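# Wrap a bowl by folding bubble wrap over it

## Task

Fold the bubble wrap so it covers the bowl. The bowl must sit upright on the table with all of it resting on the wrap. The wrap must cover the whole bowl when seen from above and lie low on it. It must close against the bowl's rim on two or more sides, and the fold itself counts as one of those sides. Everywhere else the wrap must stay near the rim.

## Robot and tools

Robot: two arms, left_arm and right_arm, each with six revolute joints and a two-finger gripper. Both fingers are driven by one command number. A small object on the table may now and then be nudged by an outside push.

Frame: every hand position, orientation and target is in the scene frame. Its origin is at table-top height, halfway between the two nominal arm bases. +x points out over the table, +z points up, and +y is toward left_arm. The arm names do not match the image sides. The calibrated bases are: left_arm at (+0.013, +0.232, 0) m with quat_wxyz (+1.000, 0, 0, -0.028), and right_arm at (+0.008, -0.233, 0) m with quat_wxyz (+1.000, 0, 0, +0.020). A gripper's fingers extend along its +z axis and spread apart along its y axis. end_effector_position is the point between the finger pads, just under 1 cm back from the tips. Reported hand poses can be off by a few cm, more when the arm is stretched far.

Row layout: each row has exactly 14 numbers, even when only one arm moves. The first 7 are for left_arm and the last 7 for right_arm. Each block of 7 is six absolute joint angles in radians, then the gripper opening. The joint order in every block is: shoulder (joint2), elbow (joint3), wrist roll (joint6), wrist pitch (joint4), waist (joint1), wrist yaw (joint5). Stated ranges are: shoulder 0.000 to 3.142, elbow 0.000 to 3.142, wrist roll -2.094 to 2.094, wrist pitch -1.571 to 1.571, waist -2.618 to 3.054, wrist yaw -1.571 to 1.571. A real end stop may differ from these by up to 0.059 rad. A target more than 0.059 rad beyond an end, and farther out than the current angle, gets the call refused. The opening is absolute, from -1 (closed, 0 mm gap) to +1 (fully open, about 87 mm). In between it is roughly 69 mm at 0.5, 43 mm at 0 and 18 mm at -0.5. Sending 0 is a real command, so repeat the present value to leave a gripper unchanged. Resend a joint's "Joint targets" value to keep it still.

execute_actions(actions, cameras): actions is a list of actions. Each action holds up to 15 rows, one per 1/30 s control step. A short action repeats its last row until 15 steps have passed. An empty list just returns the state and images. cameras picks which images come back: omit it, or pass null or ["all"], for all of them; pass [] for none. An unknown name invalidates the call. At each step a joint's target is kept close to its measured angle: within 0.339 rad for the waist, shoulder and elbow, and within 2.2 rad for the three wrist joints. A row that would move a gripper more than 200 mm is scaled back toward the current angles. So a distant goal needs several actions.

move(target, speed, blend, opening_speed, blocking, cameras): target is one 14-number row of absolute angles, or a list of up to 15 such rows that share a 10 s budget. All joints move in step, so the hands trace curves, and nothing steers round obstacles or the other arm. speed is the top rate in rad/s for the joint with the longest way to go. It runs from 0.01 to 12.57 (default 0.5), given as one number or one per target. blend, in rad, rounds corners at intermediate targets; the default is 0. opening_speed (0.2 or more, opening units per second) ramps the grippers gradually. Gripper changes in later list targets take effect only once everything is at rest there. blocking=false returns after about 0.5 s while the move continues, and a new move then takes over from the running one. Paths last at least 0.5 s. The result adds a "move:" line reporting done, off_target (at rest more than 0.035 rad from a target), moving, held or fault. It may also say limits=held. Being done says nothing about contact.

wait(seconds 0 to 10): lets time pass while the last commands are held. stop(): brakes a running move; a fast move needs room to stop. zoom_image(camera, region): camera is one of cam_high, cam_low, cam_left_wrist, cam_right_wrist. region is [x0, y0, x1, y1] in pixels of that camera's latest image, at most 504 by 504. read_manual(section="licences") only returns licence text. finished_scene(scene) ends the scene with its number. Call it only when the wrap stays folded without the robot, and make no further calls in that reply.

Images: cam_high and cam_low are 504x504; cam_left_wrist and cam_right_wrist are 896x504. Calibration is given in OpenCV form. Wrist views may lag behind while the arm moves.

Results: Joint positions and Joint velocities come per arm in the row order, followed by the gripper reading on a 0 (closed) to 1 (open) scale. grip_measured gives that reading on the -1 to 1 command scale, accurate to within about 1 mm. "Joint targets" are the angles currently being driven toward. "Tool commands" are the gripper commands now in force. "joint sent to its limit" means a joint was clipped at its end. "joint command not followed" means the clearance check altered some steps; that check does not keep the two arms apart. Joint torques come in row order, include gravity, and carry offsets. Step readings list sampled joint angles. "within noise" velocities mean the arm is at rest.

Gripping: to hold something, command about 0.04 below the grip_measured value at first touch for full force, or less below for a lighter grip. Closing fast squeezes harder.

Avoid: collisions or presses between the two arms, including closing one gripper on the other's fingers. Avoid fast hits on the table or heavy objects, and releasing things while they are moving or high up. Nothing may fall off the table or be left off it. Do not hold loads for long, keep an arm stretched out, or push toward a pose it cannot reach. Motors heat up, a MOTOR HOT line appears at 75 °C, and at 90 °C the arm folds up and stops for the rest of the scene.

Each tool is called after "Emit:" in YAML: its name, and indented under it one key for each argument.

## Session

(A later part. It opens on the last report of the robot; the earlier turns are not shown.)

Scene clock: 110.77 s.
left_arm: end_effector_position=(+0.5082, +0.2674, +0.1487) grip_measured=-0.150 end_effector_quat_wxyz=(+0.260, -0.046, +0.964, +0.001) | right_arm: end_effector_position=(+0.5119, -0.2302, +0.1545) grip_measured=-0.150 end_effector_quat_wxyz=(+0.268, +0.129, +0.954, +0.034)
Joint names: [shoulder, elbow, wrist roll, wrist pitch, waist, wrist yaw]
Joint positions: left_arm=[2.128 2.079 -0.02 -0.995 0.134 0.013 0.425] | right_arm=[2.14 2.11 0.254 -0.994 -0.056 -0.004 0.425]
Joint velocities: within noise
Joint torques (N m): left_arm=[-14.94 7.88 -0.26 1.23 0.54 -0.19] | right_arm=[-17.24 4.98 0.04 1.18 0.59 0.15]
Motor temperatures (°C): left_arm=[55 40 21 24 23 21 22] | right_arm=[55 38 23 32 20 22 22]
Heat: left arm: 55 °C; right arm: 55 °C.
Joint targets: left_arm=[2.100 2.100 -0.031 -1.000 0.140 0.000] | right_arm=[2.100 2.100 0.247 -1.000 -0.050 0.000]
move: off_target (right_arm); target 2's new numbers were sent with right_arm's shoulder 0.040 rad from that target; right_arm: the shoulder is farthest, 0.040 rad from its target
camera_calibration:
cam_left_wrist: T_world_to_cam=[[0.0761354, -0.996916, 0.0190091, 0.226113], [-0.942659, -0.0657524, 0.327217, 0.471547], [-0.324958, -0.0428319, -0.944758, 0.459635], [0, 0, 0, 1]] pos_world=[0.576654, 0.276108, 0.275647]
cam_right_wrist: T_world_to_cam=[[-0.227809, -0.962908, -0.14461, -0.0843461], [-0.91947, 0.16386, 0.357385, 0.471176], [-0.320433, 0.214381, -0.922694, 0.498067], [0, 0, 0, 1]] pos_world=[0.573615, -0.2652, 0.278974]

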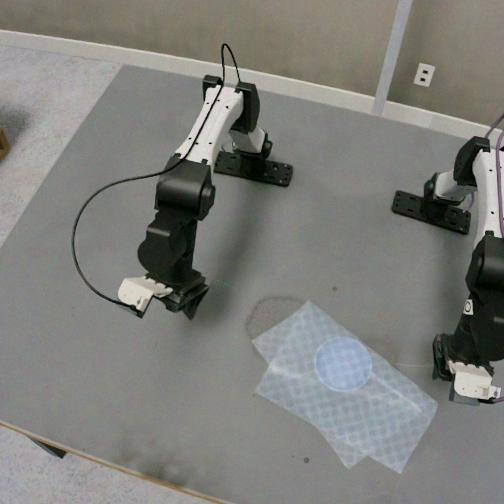

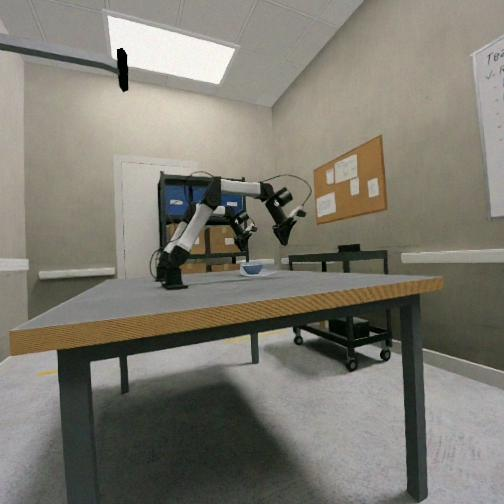

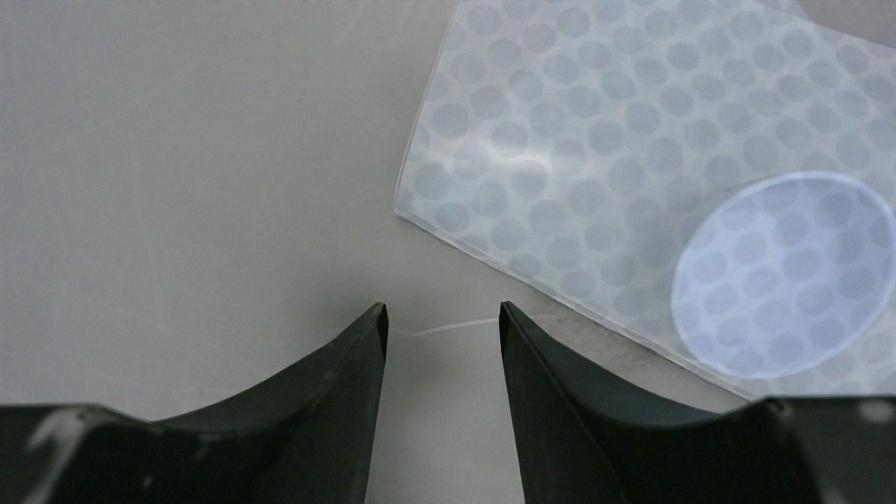

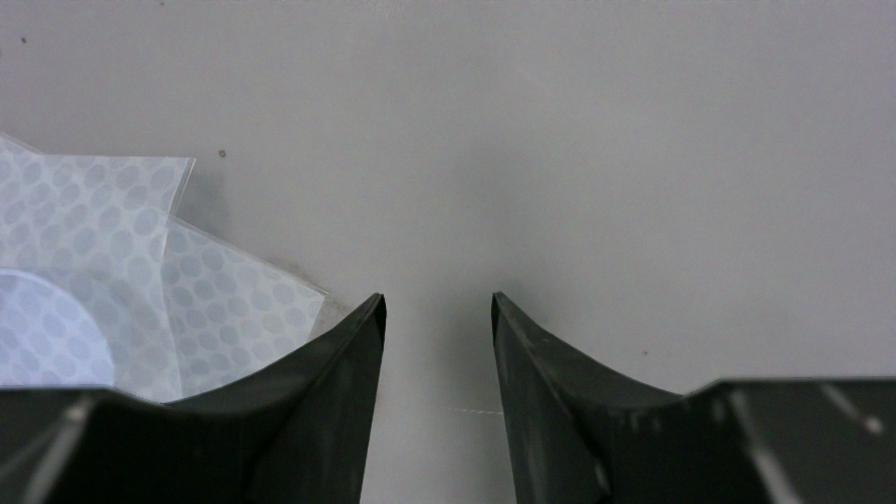

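Emit:
zoom_image:
  camera: "cam_low"
  region: [235, 255, 285, 285]

Emit:
zoom_image:
  camera: "cam_right_wrist"
  region: [0, 80, 350, 430]

Emit:
zoom_image:
  camera: "cam_left_wrist"
  region: [392, 0, 896, 420]

Scaled by 10.080.

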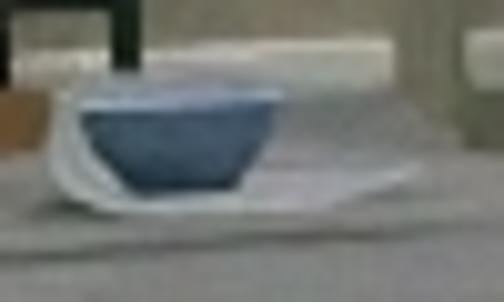

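Scaled by 1.440.

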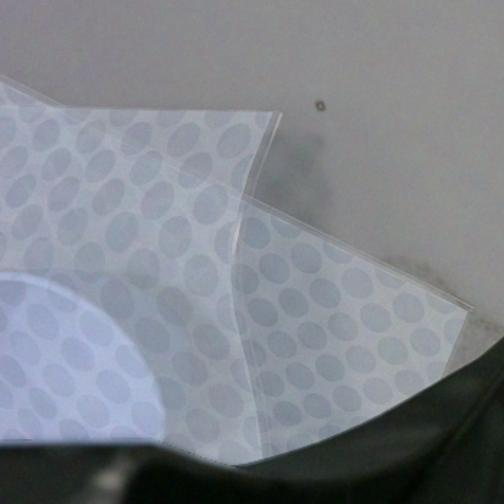

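Scaled by 1.000.

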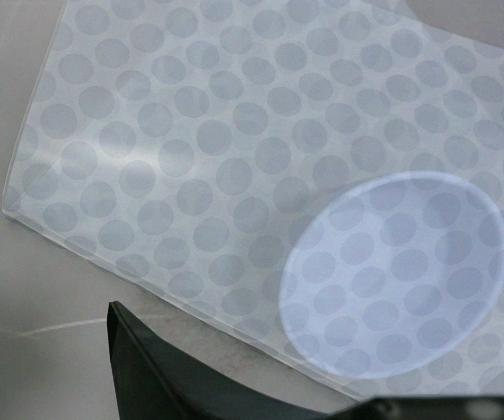

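Emit:
move:
  target:
    - [2.1,2.1,-0.031,-1.0,0.14,0,-0.15,2.368,2.091,0.277,-0.682,0.237,0,-1]
    - [2.1,2.1,-0.031,-1.0,0.14,0,-0.15,2.41,1.924,0.277,-0.473,0.237,0,-1]
    - [2.1,2.1,-0.031,-1.0,0.14,0,-0.15,2.505,2.098,0.254,-0.553,0.214,0,-1]
    - [2.1,2.1,-0.031,-1.0,0.14,0,-0.15,2.45,2.25,0.254,-0.8,0.214,0,-1]
    - [2.1,2.1,-0.031,-1.0,0.14,0,-0.15,2.1,2.1,0.247,-1.0,-0.05,0,-1]
  speed: [0.6,0.3,0.2,0.3,0.6]

Emit:
zoom_image:
  camera: "cam_low"
  region: [235, 255, 285, 285]

Emit:
zoom_image:
  camera: "cam_high"
  region: [240, 270, 460, 490]

Scene clock: 116.60 s.
left_arm: end_effector_position=(+0.5081, +0.2674, +0.1487) grip_measured=-0.150 end_effector_quat_wxyz=(+0.260, -0.046, +0.965, +0.001) | right_arm: end_effector_position=(+0.5113, -0.2294, +0.1604) grip_measured=-0.992 end_effector_quat_wxyz=(+0.274, +0.128, +0.953, +0.035)
Joint names: [shoulder, elbow, wrist roll, wrist pitch, waist, wrist yaw]
Joint positions: left_arm=[2.128 2.079 -0.02 -0.996 0.134 0.013 0.425] | right_arm=[2.127 2.109 0.254 -0.993 -0.054 -0.004 0.004]
Joint velocities: within noise
Joint torques (N m): left_arm=[-15.12 7.95 -0.31 1.24 0.39 -0.2] | right_arm=[-16.06 5 0.01 1.23 0.44 0.15]
Motor temperatures (°C): left_arm=[57 41 21 24 23 21 22] | right_arm=[55 38 23 32 20 22 22]
Heat: left arm: 57 °C; right arm: 55 °C.
Joint targets: left_arm=[2.100 2.100 -0.031 -1.000 0.140 0.000] | right_arm=[2.100 2.100 0.247 -1.000 -0.050 0.000]
move: done
camera_calibration:
cam_left_wrist: T_world_to_cam=[[0.0761485, -0.996916, 0.0189822, 0.226114], [-0.942555, -0.06576, 0.327515, 0.47144], [-0.325257, -0.0428315, -0.944655, 0.459684], [0, 0, 0, 1]] pos_world=[0.576655, 0.276108, 0.275547]
cam_right_wrist: T_world_to_cam=[[-0.224444, -0.963297, -0.147256, -0.0842573], [-0.92417, 0.162481, 0.345702, 0.472354], [-0.309088, 0.21368, -0.926718, 0.497872], [0, 0, 0, 1]] pos_world=[0.57151, -0.264299, 0.285685]

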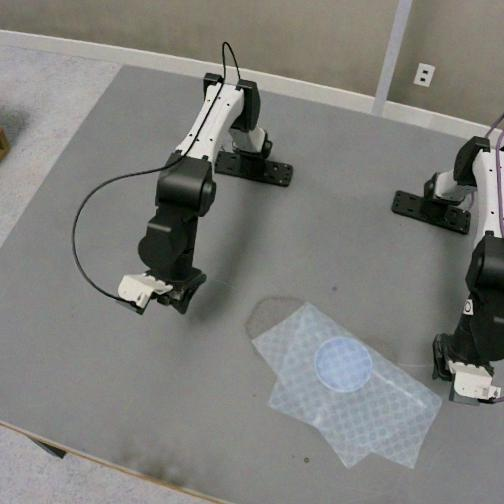

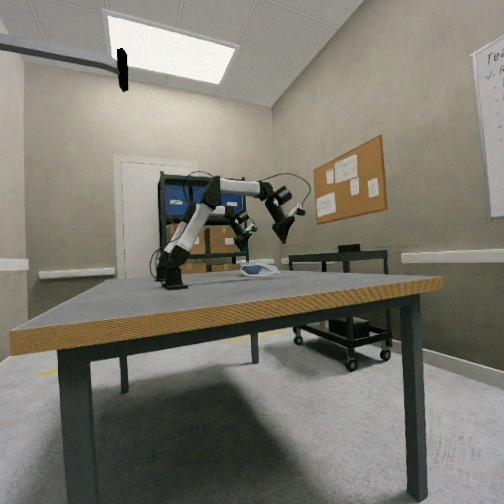

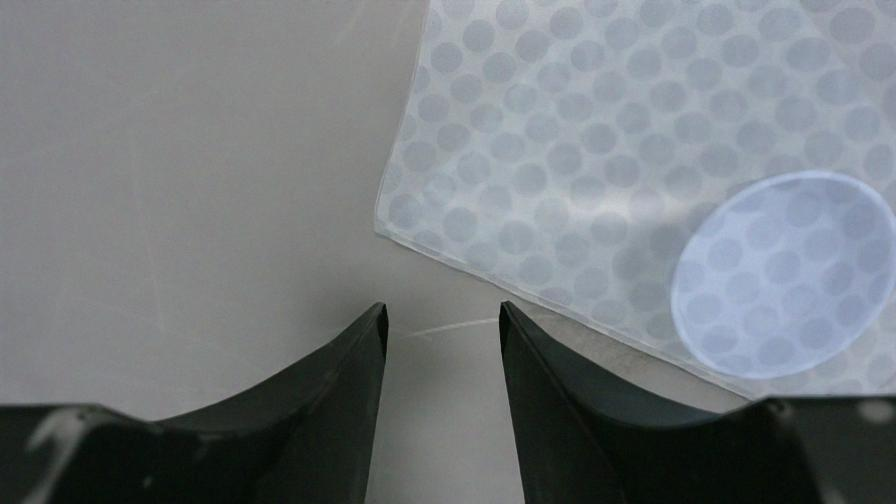

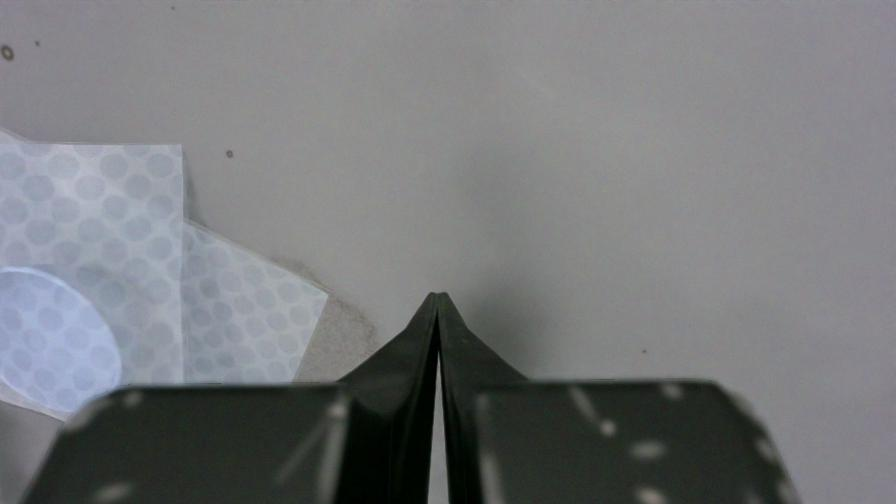

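Scaled by 10.080.

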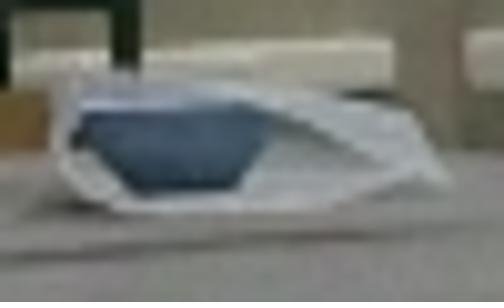

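Scaled by 2.291.

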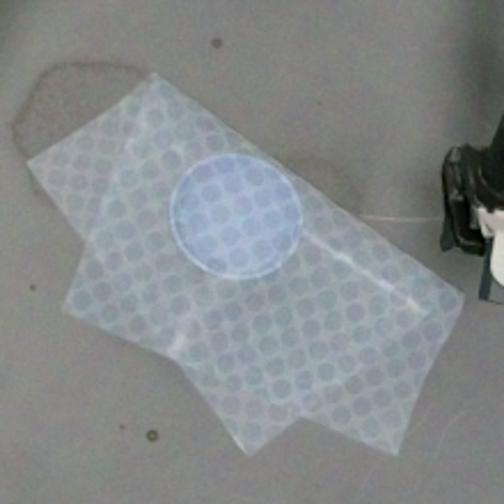

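Emit:
move:
  target:
    - [2.271,1.776,0.05,-0.204,0.106,0,-1,2.1,2.1,0.247,-1.0,-0.05,0,-1]
    - [2.354,1.67,0.05,-0.014,0.106,0,-1,2.1,2.1,0.247,-1.0,-0.05,0,-1]
    - [2.384,1.717,0.084,-0.037,0.14,0,-1,2.1,2.1,0.247,-1.0,-0.05,0,-1]
    - [2.28,1.776,0.084,-0.204,0.14,0,-1,2.1,2.1,0.247,-1.0,-0.05,0,-1]
    - [2.1,2.1,-0.031,-1.0,0.18,0,-1,2.1,2.1,0.247,-1.0,-0.05,0,-1]
  speed: [0.6,0.25,0.2,0.3,0.6]

Emit:
zoom_image:
  camera: "cam_low"
  region: [235, 255, 285, 285]

Emit:
zoom_image:
  camera: "cam_high"
  region: [240, 270, 460, 490]

Scene clock: 122.50 s.
left_arm: end_effector_position=(+0.5062, +0.2872, +0.1467) grip_measured=-0.998 end_effector_quat_wxyz=(+0.258, -0.065, +0.964, +0.006) | right_arm: end_effector_position=(+0.5110, -0.2294, +0.1603) grip_measured=-0.992 end_effector_quat_wxyz=(+0.273, +0.128, +0.953, +0.035)
Joint names: [shoulder, elbow, wrist roll, wrist pitch, waist, wrist yaw]
Joint positions: left_arm=[2.131 2.077 -0.019 -0.995 0.174 0.013 0.001] | right_arm=[2.127 2.109 0.253 -0.995 -0.054 -0.004 0.004]
Joint velocities: within noise
Joint torques (N m): left_arm=[-15.3 8.08 -0.28 1.2 0.47 -0.2] | right_arm=[-15.88 5.14 0 1.24 0.44 0.17]
Motor temperatures (°C): left_arm=[58 41 21 24 23 21 22] | right_arm=[53 38 23 32 20 22 22]
Heat: left arm: 58 °C; right arm: 53 °C.
Joint targets: left_arm=[2.100 2.100 -0.031 -1.000 0.180 0.000] | right_arm=[2.100 2.100 0.247 -1.000 -0.050 0.000]
move: done
camera_calibration:
cam_left_wrist: T_world_to_cam=[[0.115802, -0.993094, 0.0188332, 0.224888], [-0.937785, -0.103064, 0.331567, 0.479339], [-0.327336, -0.0560574, -0.943244, 0.462667], [0, 0, 0, 1]] pos_world=[0.574923, 0.298674, 0.27324]
cam_right_wrist: T_world_to_cam=[[-0.224422, -0.963375, -0.146776, -0.0845014], [-0.923678, 0.162291, 0.347103, 0.471509], [-0.31057, 0.213472, -0.92627, 0.498288], [0, 0, 0, 1]] pos_world=[0.571311, -0.264299, 0.285484]

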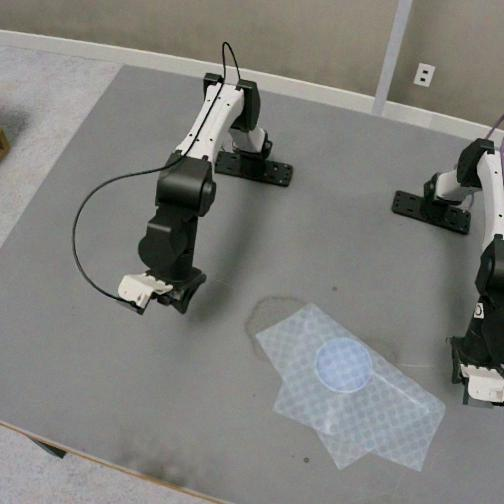

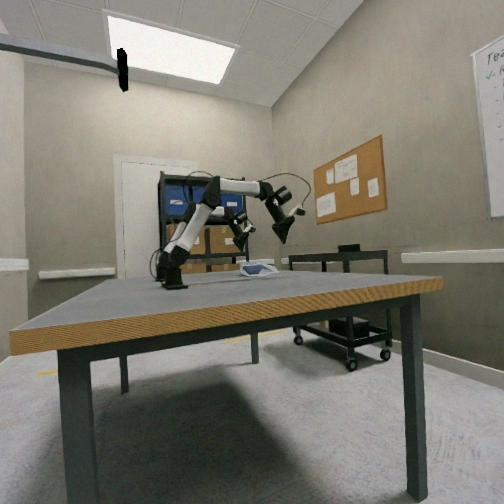

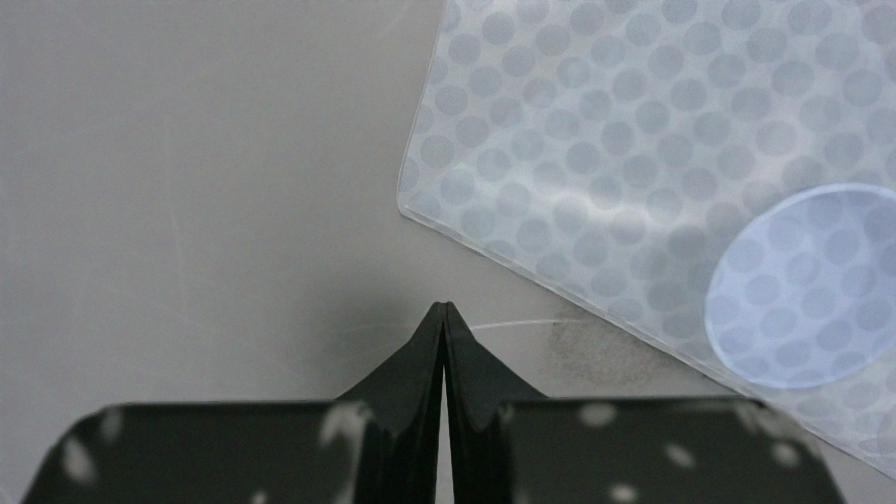

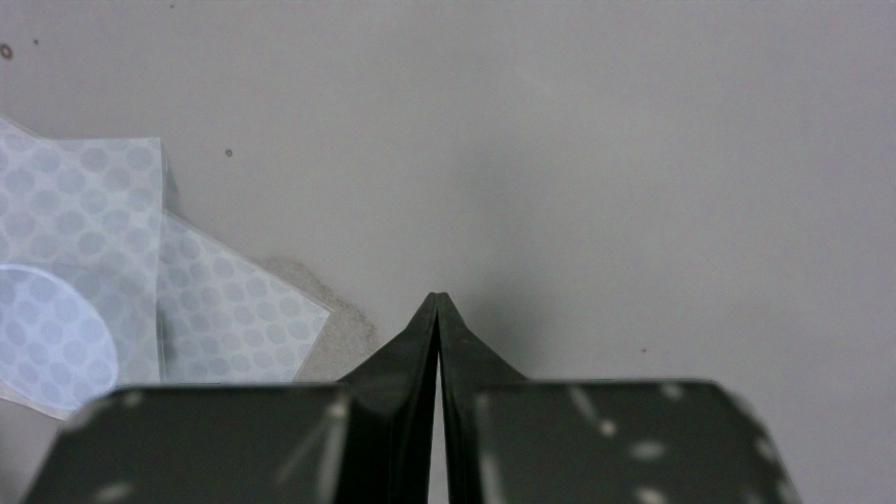

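Scaled by 10.080.

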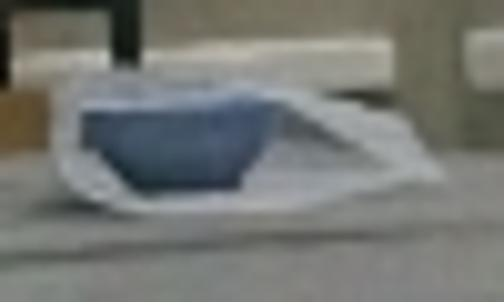

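Scaled by 2.291.

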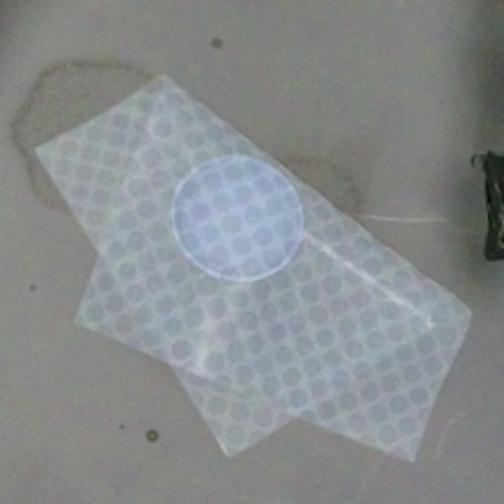

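Emit:
move:
  target:
    - [2.271,1.776,0.07,-0.204,0.126,0,-1,2.1,2.1,0.247,-1.0,-0.05,0,-1]
    - [2.36,1.68,0.07,-0.014,0.126,0,-1,2.1,2.1,0.247,-1.0,-0.05,0,-1]
    - [2.394,1.727,0.11,-0.037,0.165,0,-1,2.1,2.1,0.247,-1.0,-0.05,0,-1]
    - [2.28,1.776,0.11,-0.204,0.165,0,-1,2.1,2.1,0.247,-1.0,-0.05,0,-1]
    - [2.1,2.1,-0.031,-1.0,0.18,0,-1,2.1,2.1,0.247,-1.0,-0.05,0,-1]
  speed: [0.6,0.25,0.2,0.3,0.6]

Emit:
zoom_image:
  camera: "cam_low"
  region: [235, 255, 285, 285]

Emit:
zoom_image:
  camera: "cam_high"
  region: [240, 270, 460, 490]

Scene clock: 128.03 s.
left_arm: end_effector_position=(+0.5062, +0.2870, +0.1467) grip_measured=-0.998 end_effector_quat_wxyz=(+0.258, -0.065, +0.964, +0.006) | right_arm: end_effector_position=(+0.5110, -0.2294, +0.1603) grip_measured=-0.992 end_effector_quat_wxyz=(+0.273, +0.128, +0.953, +0.035)
Joint names: [shoulder, elbow, wrist roll, wrist pitch, waist, wrist yaw]
Joint positions: left_arm=[2.131 2.077 -0.019 -0.995 0.174 0.013 0.001] | right_arm=[2.127 2.109 0.253 -0.995 -0.054 -0.004 0.004]
Joint velocities: within noise
Joint torques (N m): left_arm=[-15.35 7.99 -0.34 1.25 0.35 -0.22] | right_arm=[-15.99 4.9 -0.04 1.22 0.28 0.16]
Motor temperatures (°C): left_arm=[58 41 21 25 23 21 22] | right_arm=[53 38 23 32 20 22 22]
Heat: left arm: 58 °C; right arm: 53 °C.
Joint targets: left_arm=[2.100 2.100 -0.031 -1.000 0.180 0.000] | right_arm=[2.100 2.100 0.247 -1.000 -0.050 0.000]
move: done
camera_calibration:
cam_left_wrist: T_world_to_cam=[[0.115397, -0.99314, 0.0188746, 0.224924], [-0.937836, -0.10267, 0.331546, 0.479236], [-0.327333, -0.0559607, -0.94325, 0.462628], [0, 0, 0, 1]] pos_world=[0.574923, 0.298473, 0.27324]
cam_right_wrist: T_world_to_cam=[[-0.224422, -0.963375, -0.146776, -0.0845014], [-0.923678, 0.162291, 0.347103, 0.471509], [-0.31057, 0.213472, -0.92627, 0.498288], [0, 0, 0, 1]] pos_world=[0.571311, -0.264299, 0.285484]

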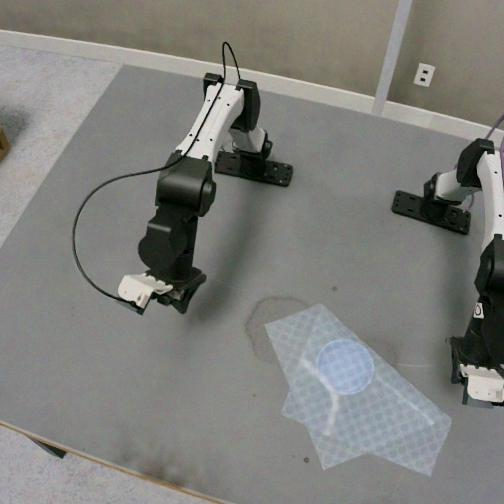

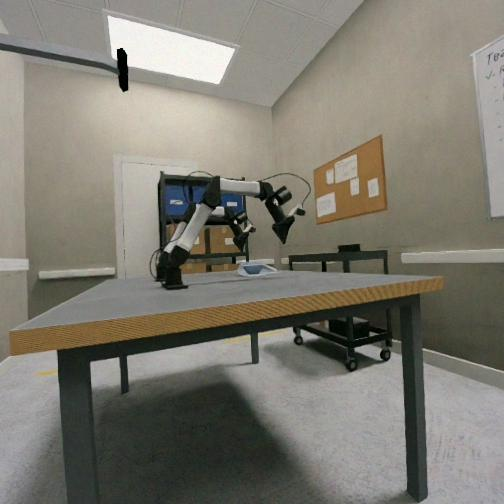

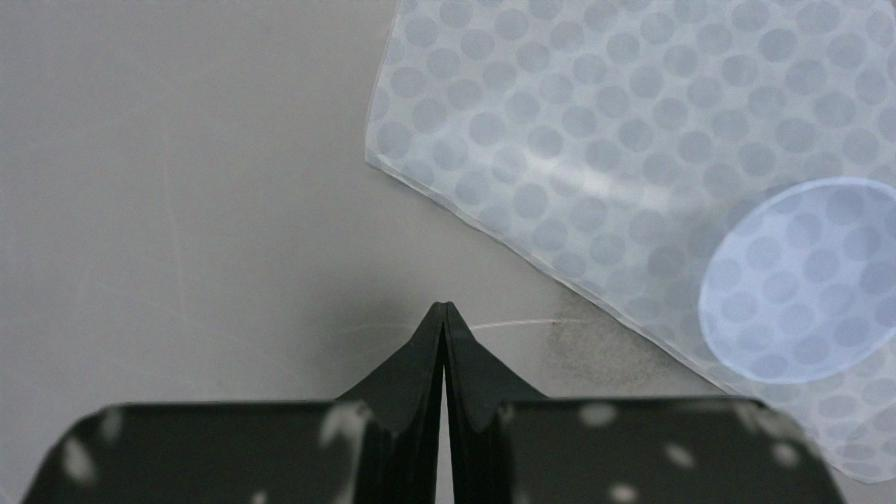

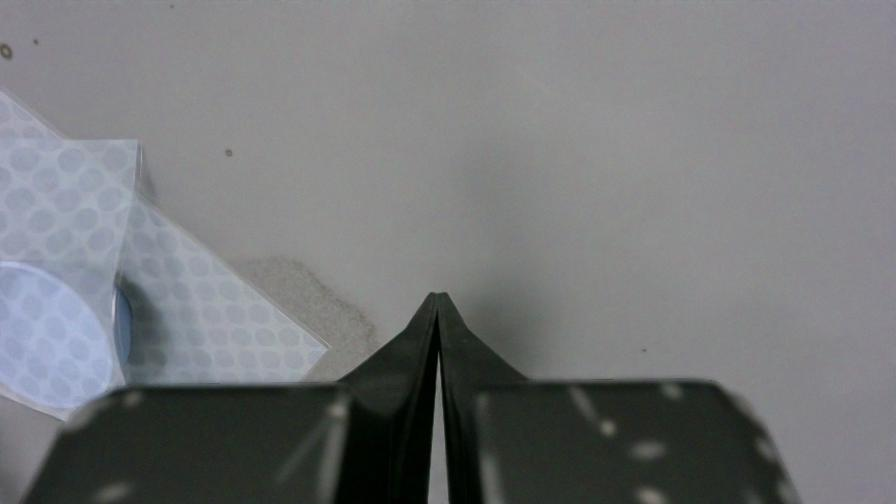

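Scaled by 10.080.

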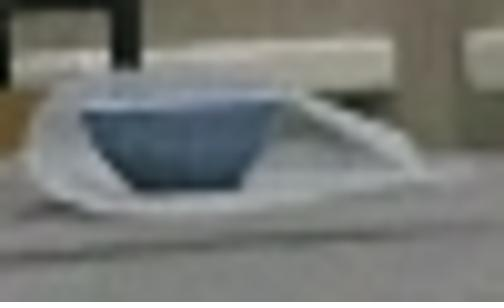

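Scaled by 2.291.

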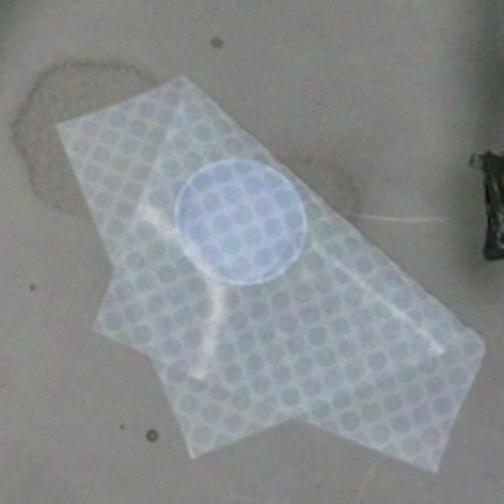

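Emit:
move:
  target: [2.1,2.1,-0.031,-1.0,0.40,0,-1,2.1,2.1,0.247,-1.0,0.25,0,-1]
  speed: 0.8

Emit:
zoom_image:
  camera: "cam_right_wrist"
  region: [0, 0, 504, 400]

Emit:
zoom_image:
  camera: "cam_low"
  region: [240, 258, 280, 282]

Scene clock: 129.40 s.
left_arm: end_effector_position=(+0.4800, +0.3993, +0.1466) grip_measured=-0.998 end_effector_quat_wxyz=(+0.255, -0.177, +0.950, +0.039) | right_arm: end_effector_position=(+0.4860, -0.0768, +0.1603) grip_measured=-0.992 end_effector_quat_wxyz=(+0.265, -0.021, +0.961, +0.075)
Joint names: [shoulder, elbow, wrist roll, wrist pitch, waist, wrist yaw]
Joint positions: left_arm=[2.131 2.077 -0.021 -0.995 0.405 0.007 0.001] | right_arm=[2.127 2.109 0.252 -0.995 0.255 -0.002 0.004]
Joint velocities: within noise
Joint torques (N m): left_arm=[-15.39 8.03 -0.3 1.27 -0.5 -0.16] | right_arm=[-16.1 5.05 0.04 1.19 -0.31 0.16]
Motor temperatures (°C): left_arm=[58 41 21 25 23 21 22] | right_arm=[52 38 23 32 20 22 22]
Heat: left arm: 58 °C; right arm: 52 °C.
Joint targets: left_arm=[2.100 2.100 -0.031 -1.000 0.400 0.000] | right_arm=[2.100 2.100 0.247 -1.000 0.250 0.000]
move: done
camera_calibration:
cam_left_wrist: T_world_to_cam=[[0.343651, -0.938988, 0.0143384, 0.20901], [-0.887476, -0.31973, 0.331902, 0.528669], [-0.307067, -0.126783, -0.943205, 0.478906], [0, 0, 0, 1]] pos_world=[0.544411, 0.426007, 0.273243]
cam_right_wrist: T_world_to_cam=[[0.0794082, -0.986256, -0.144891, -0.0928774], [-0.929474, -0.125782, 0.346781, 0.404518], [-0.36024, 0.107135, -0.926687, 0.47397], [0, 0, 0, 1]] pos_world=[0.554107, -0.0914987, 0.285486]

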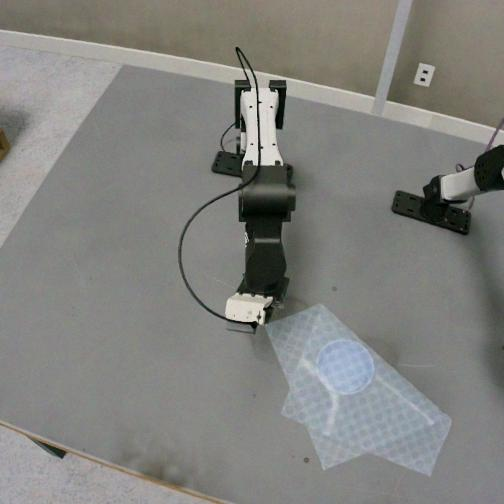

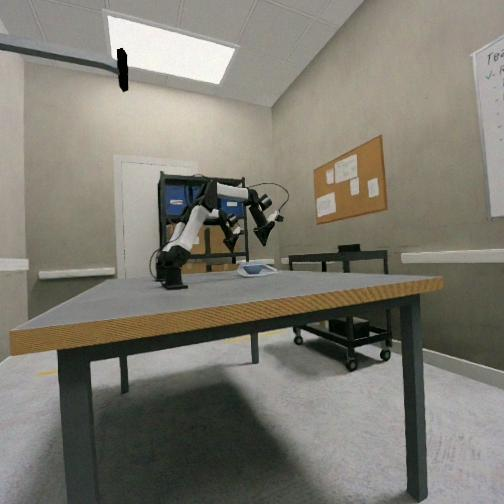

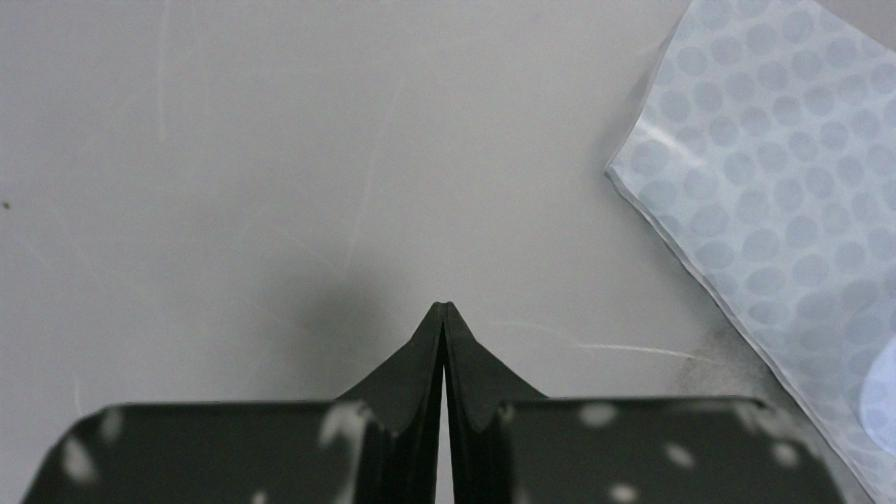

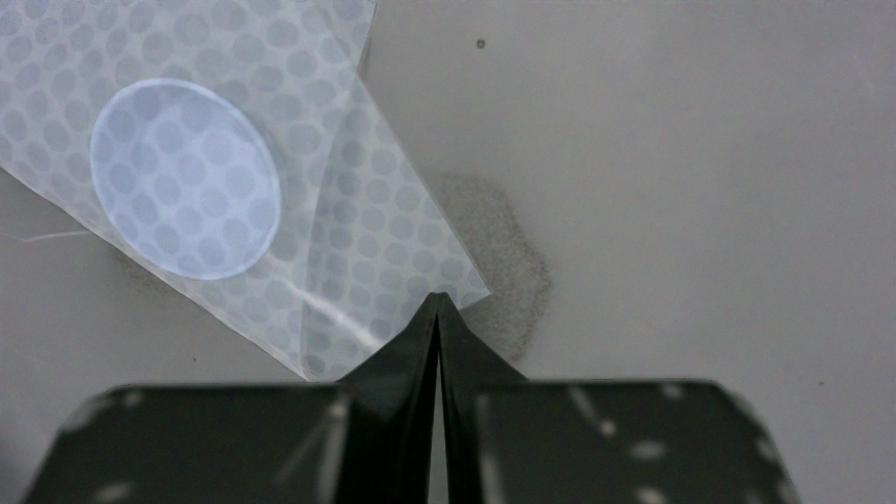

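Scaled by 1.000.

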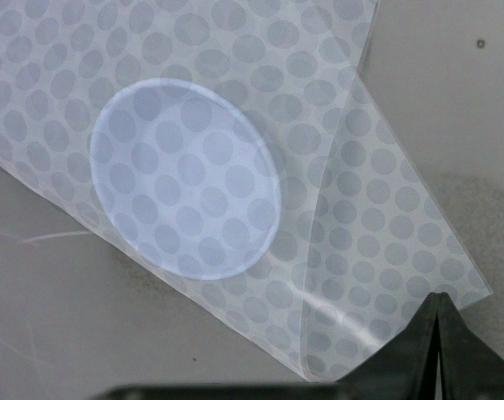

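Scaled by 12.600.

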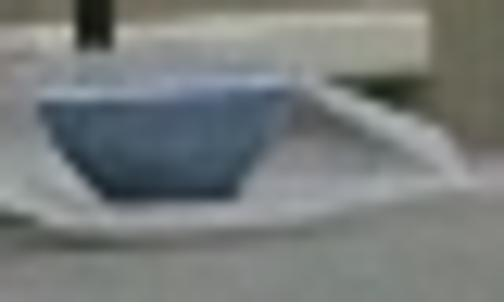

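Emit:
finished_scene:
  scene: 3

The scene is finished: the task was done.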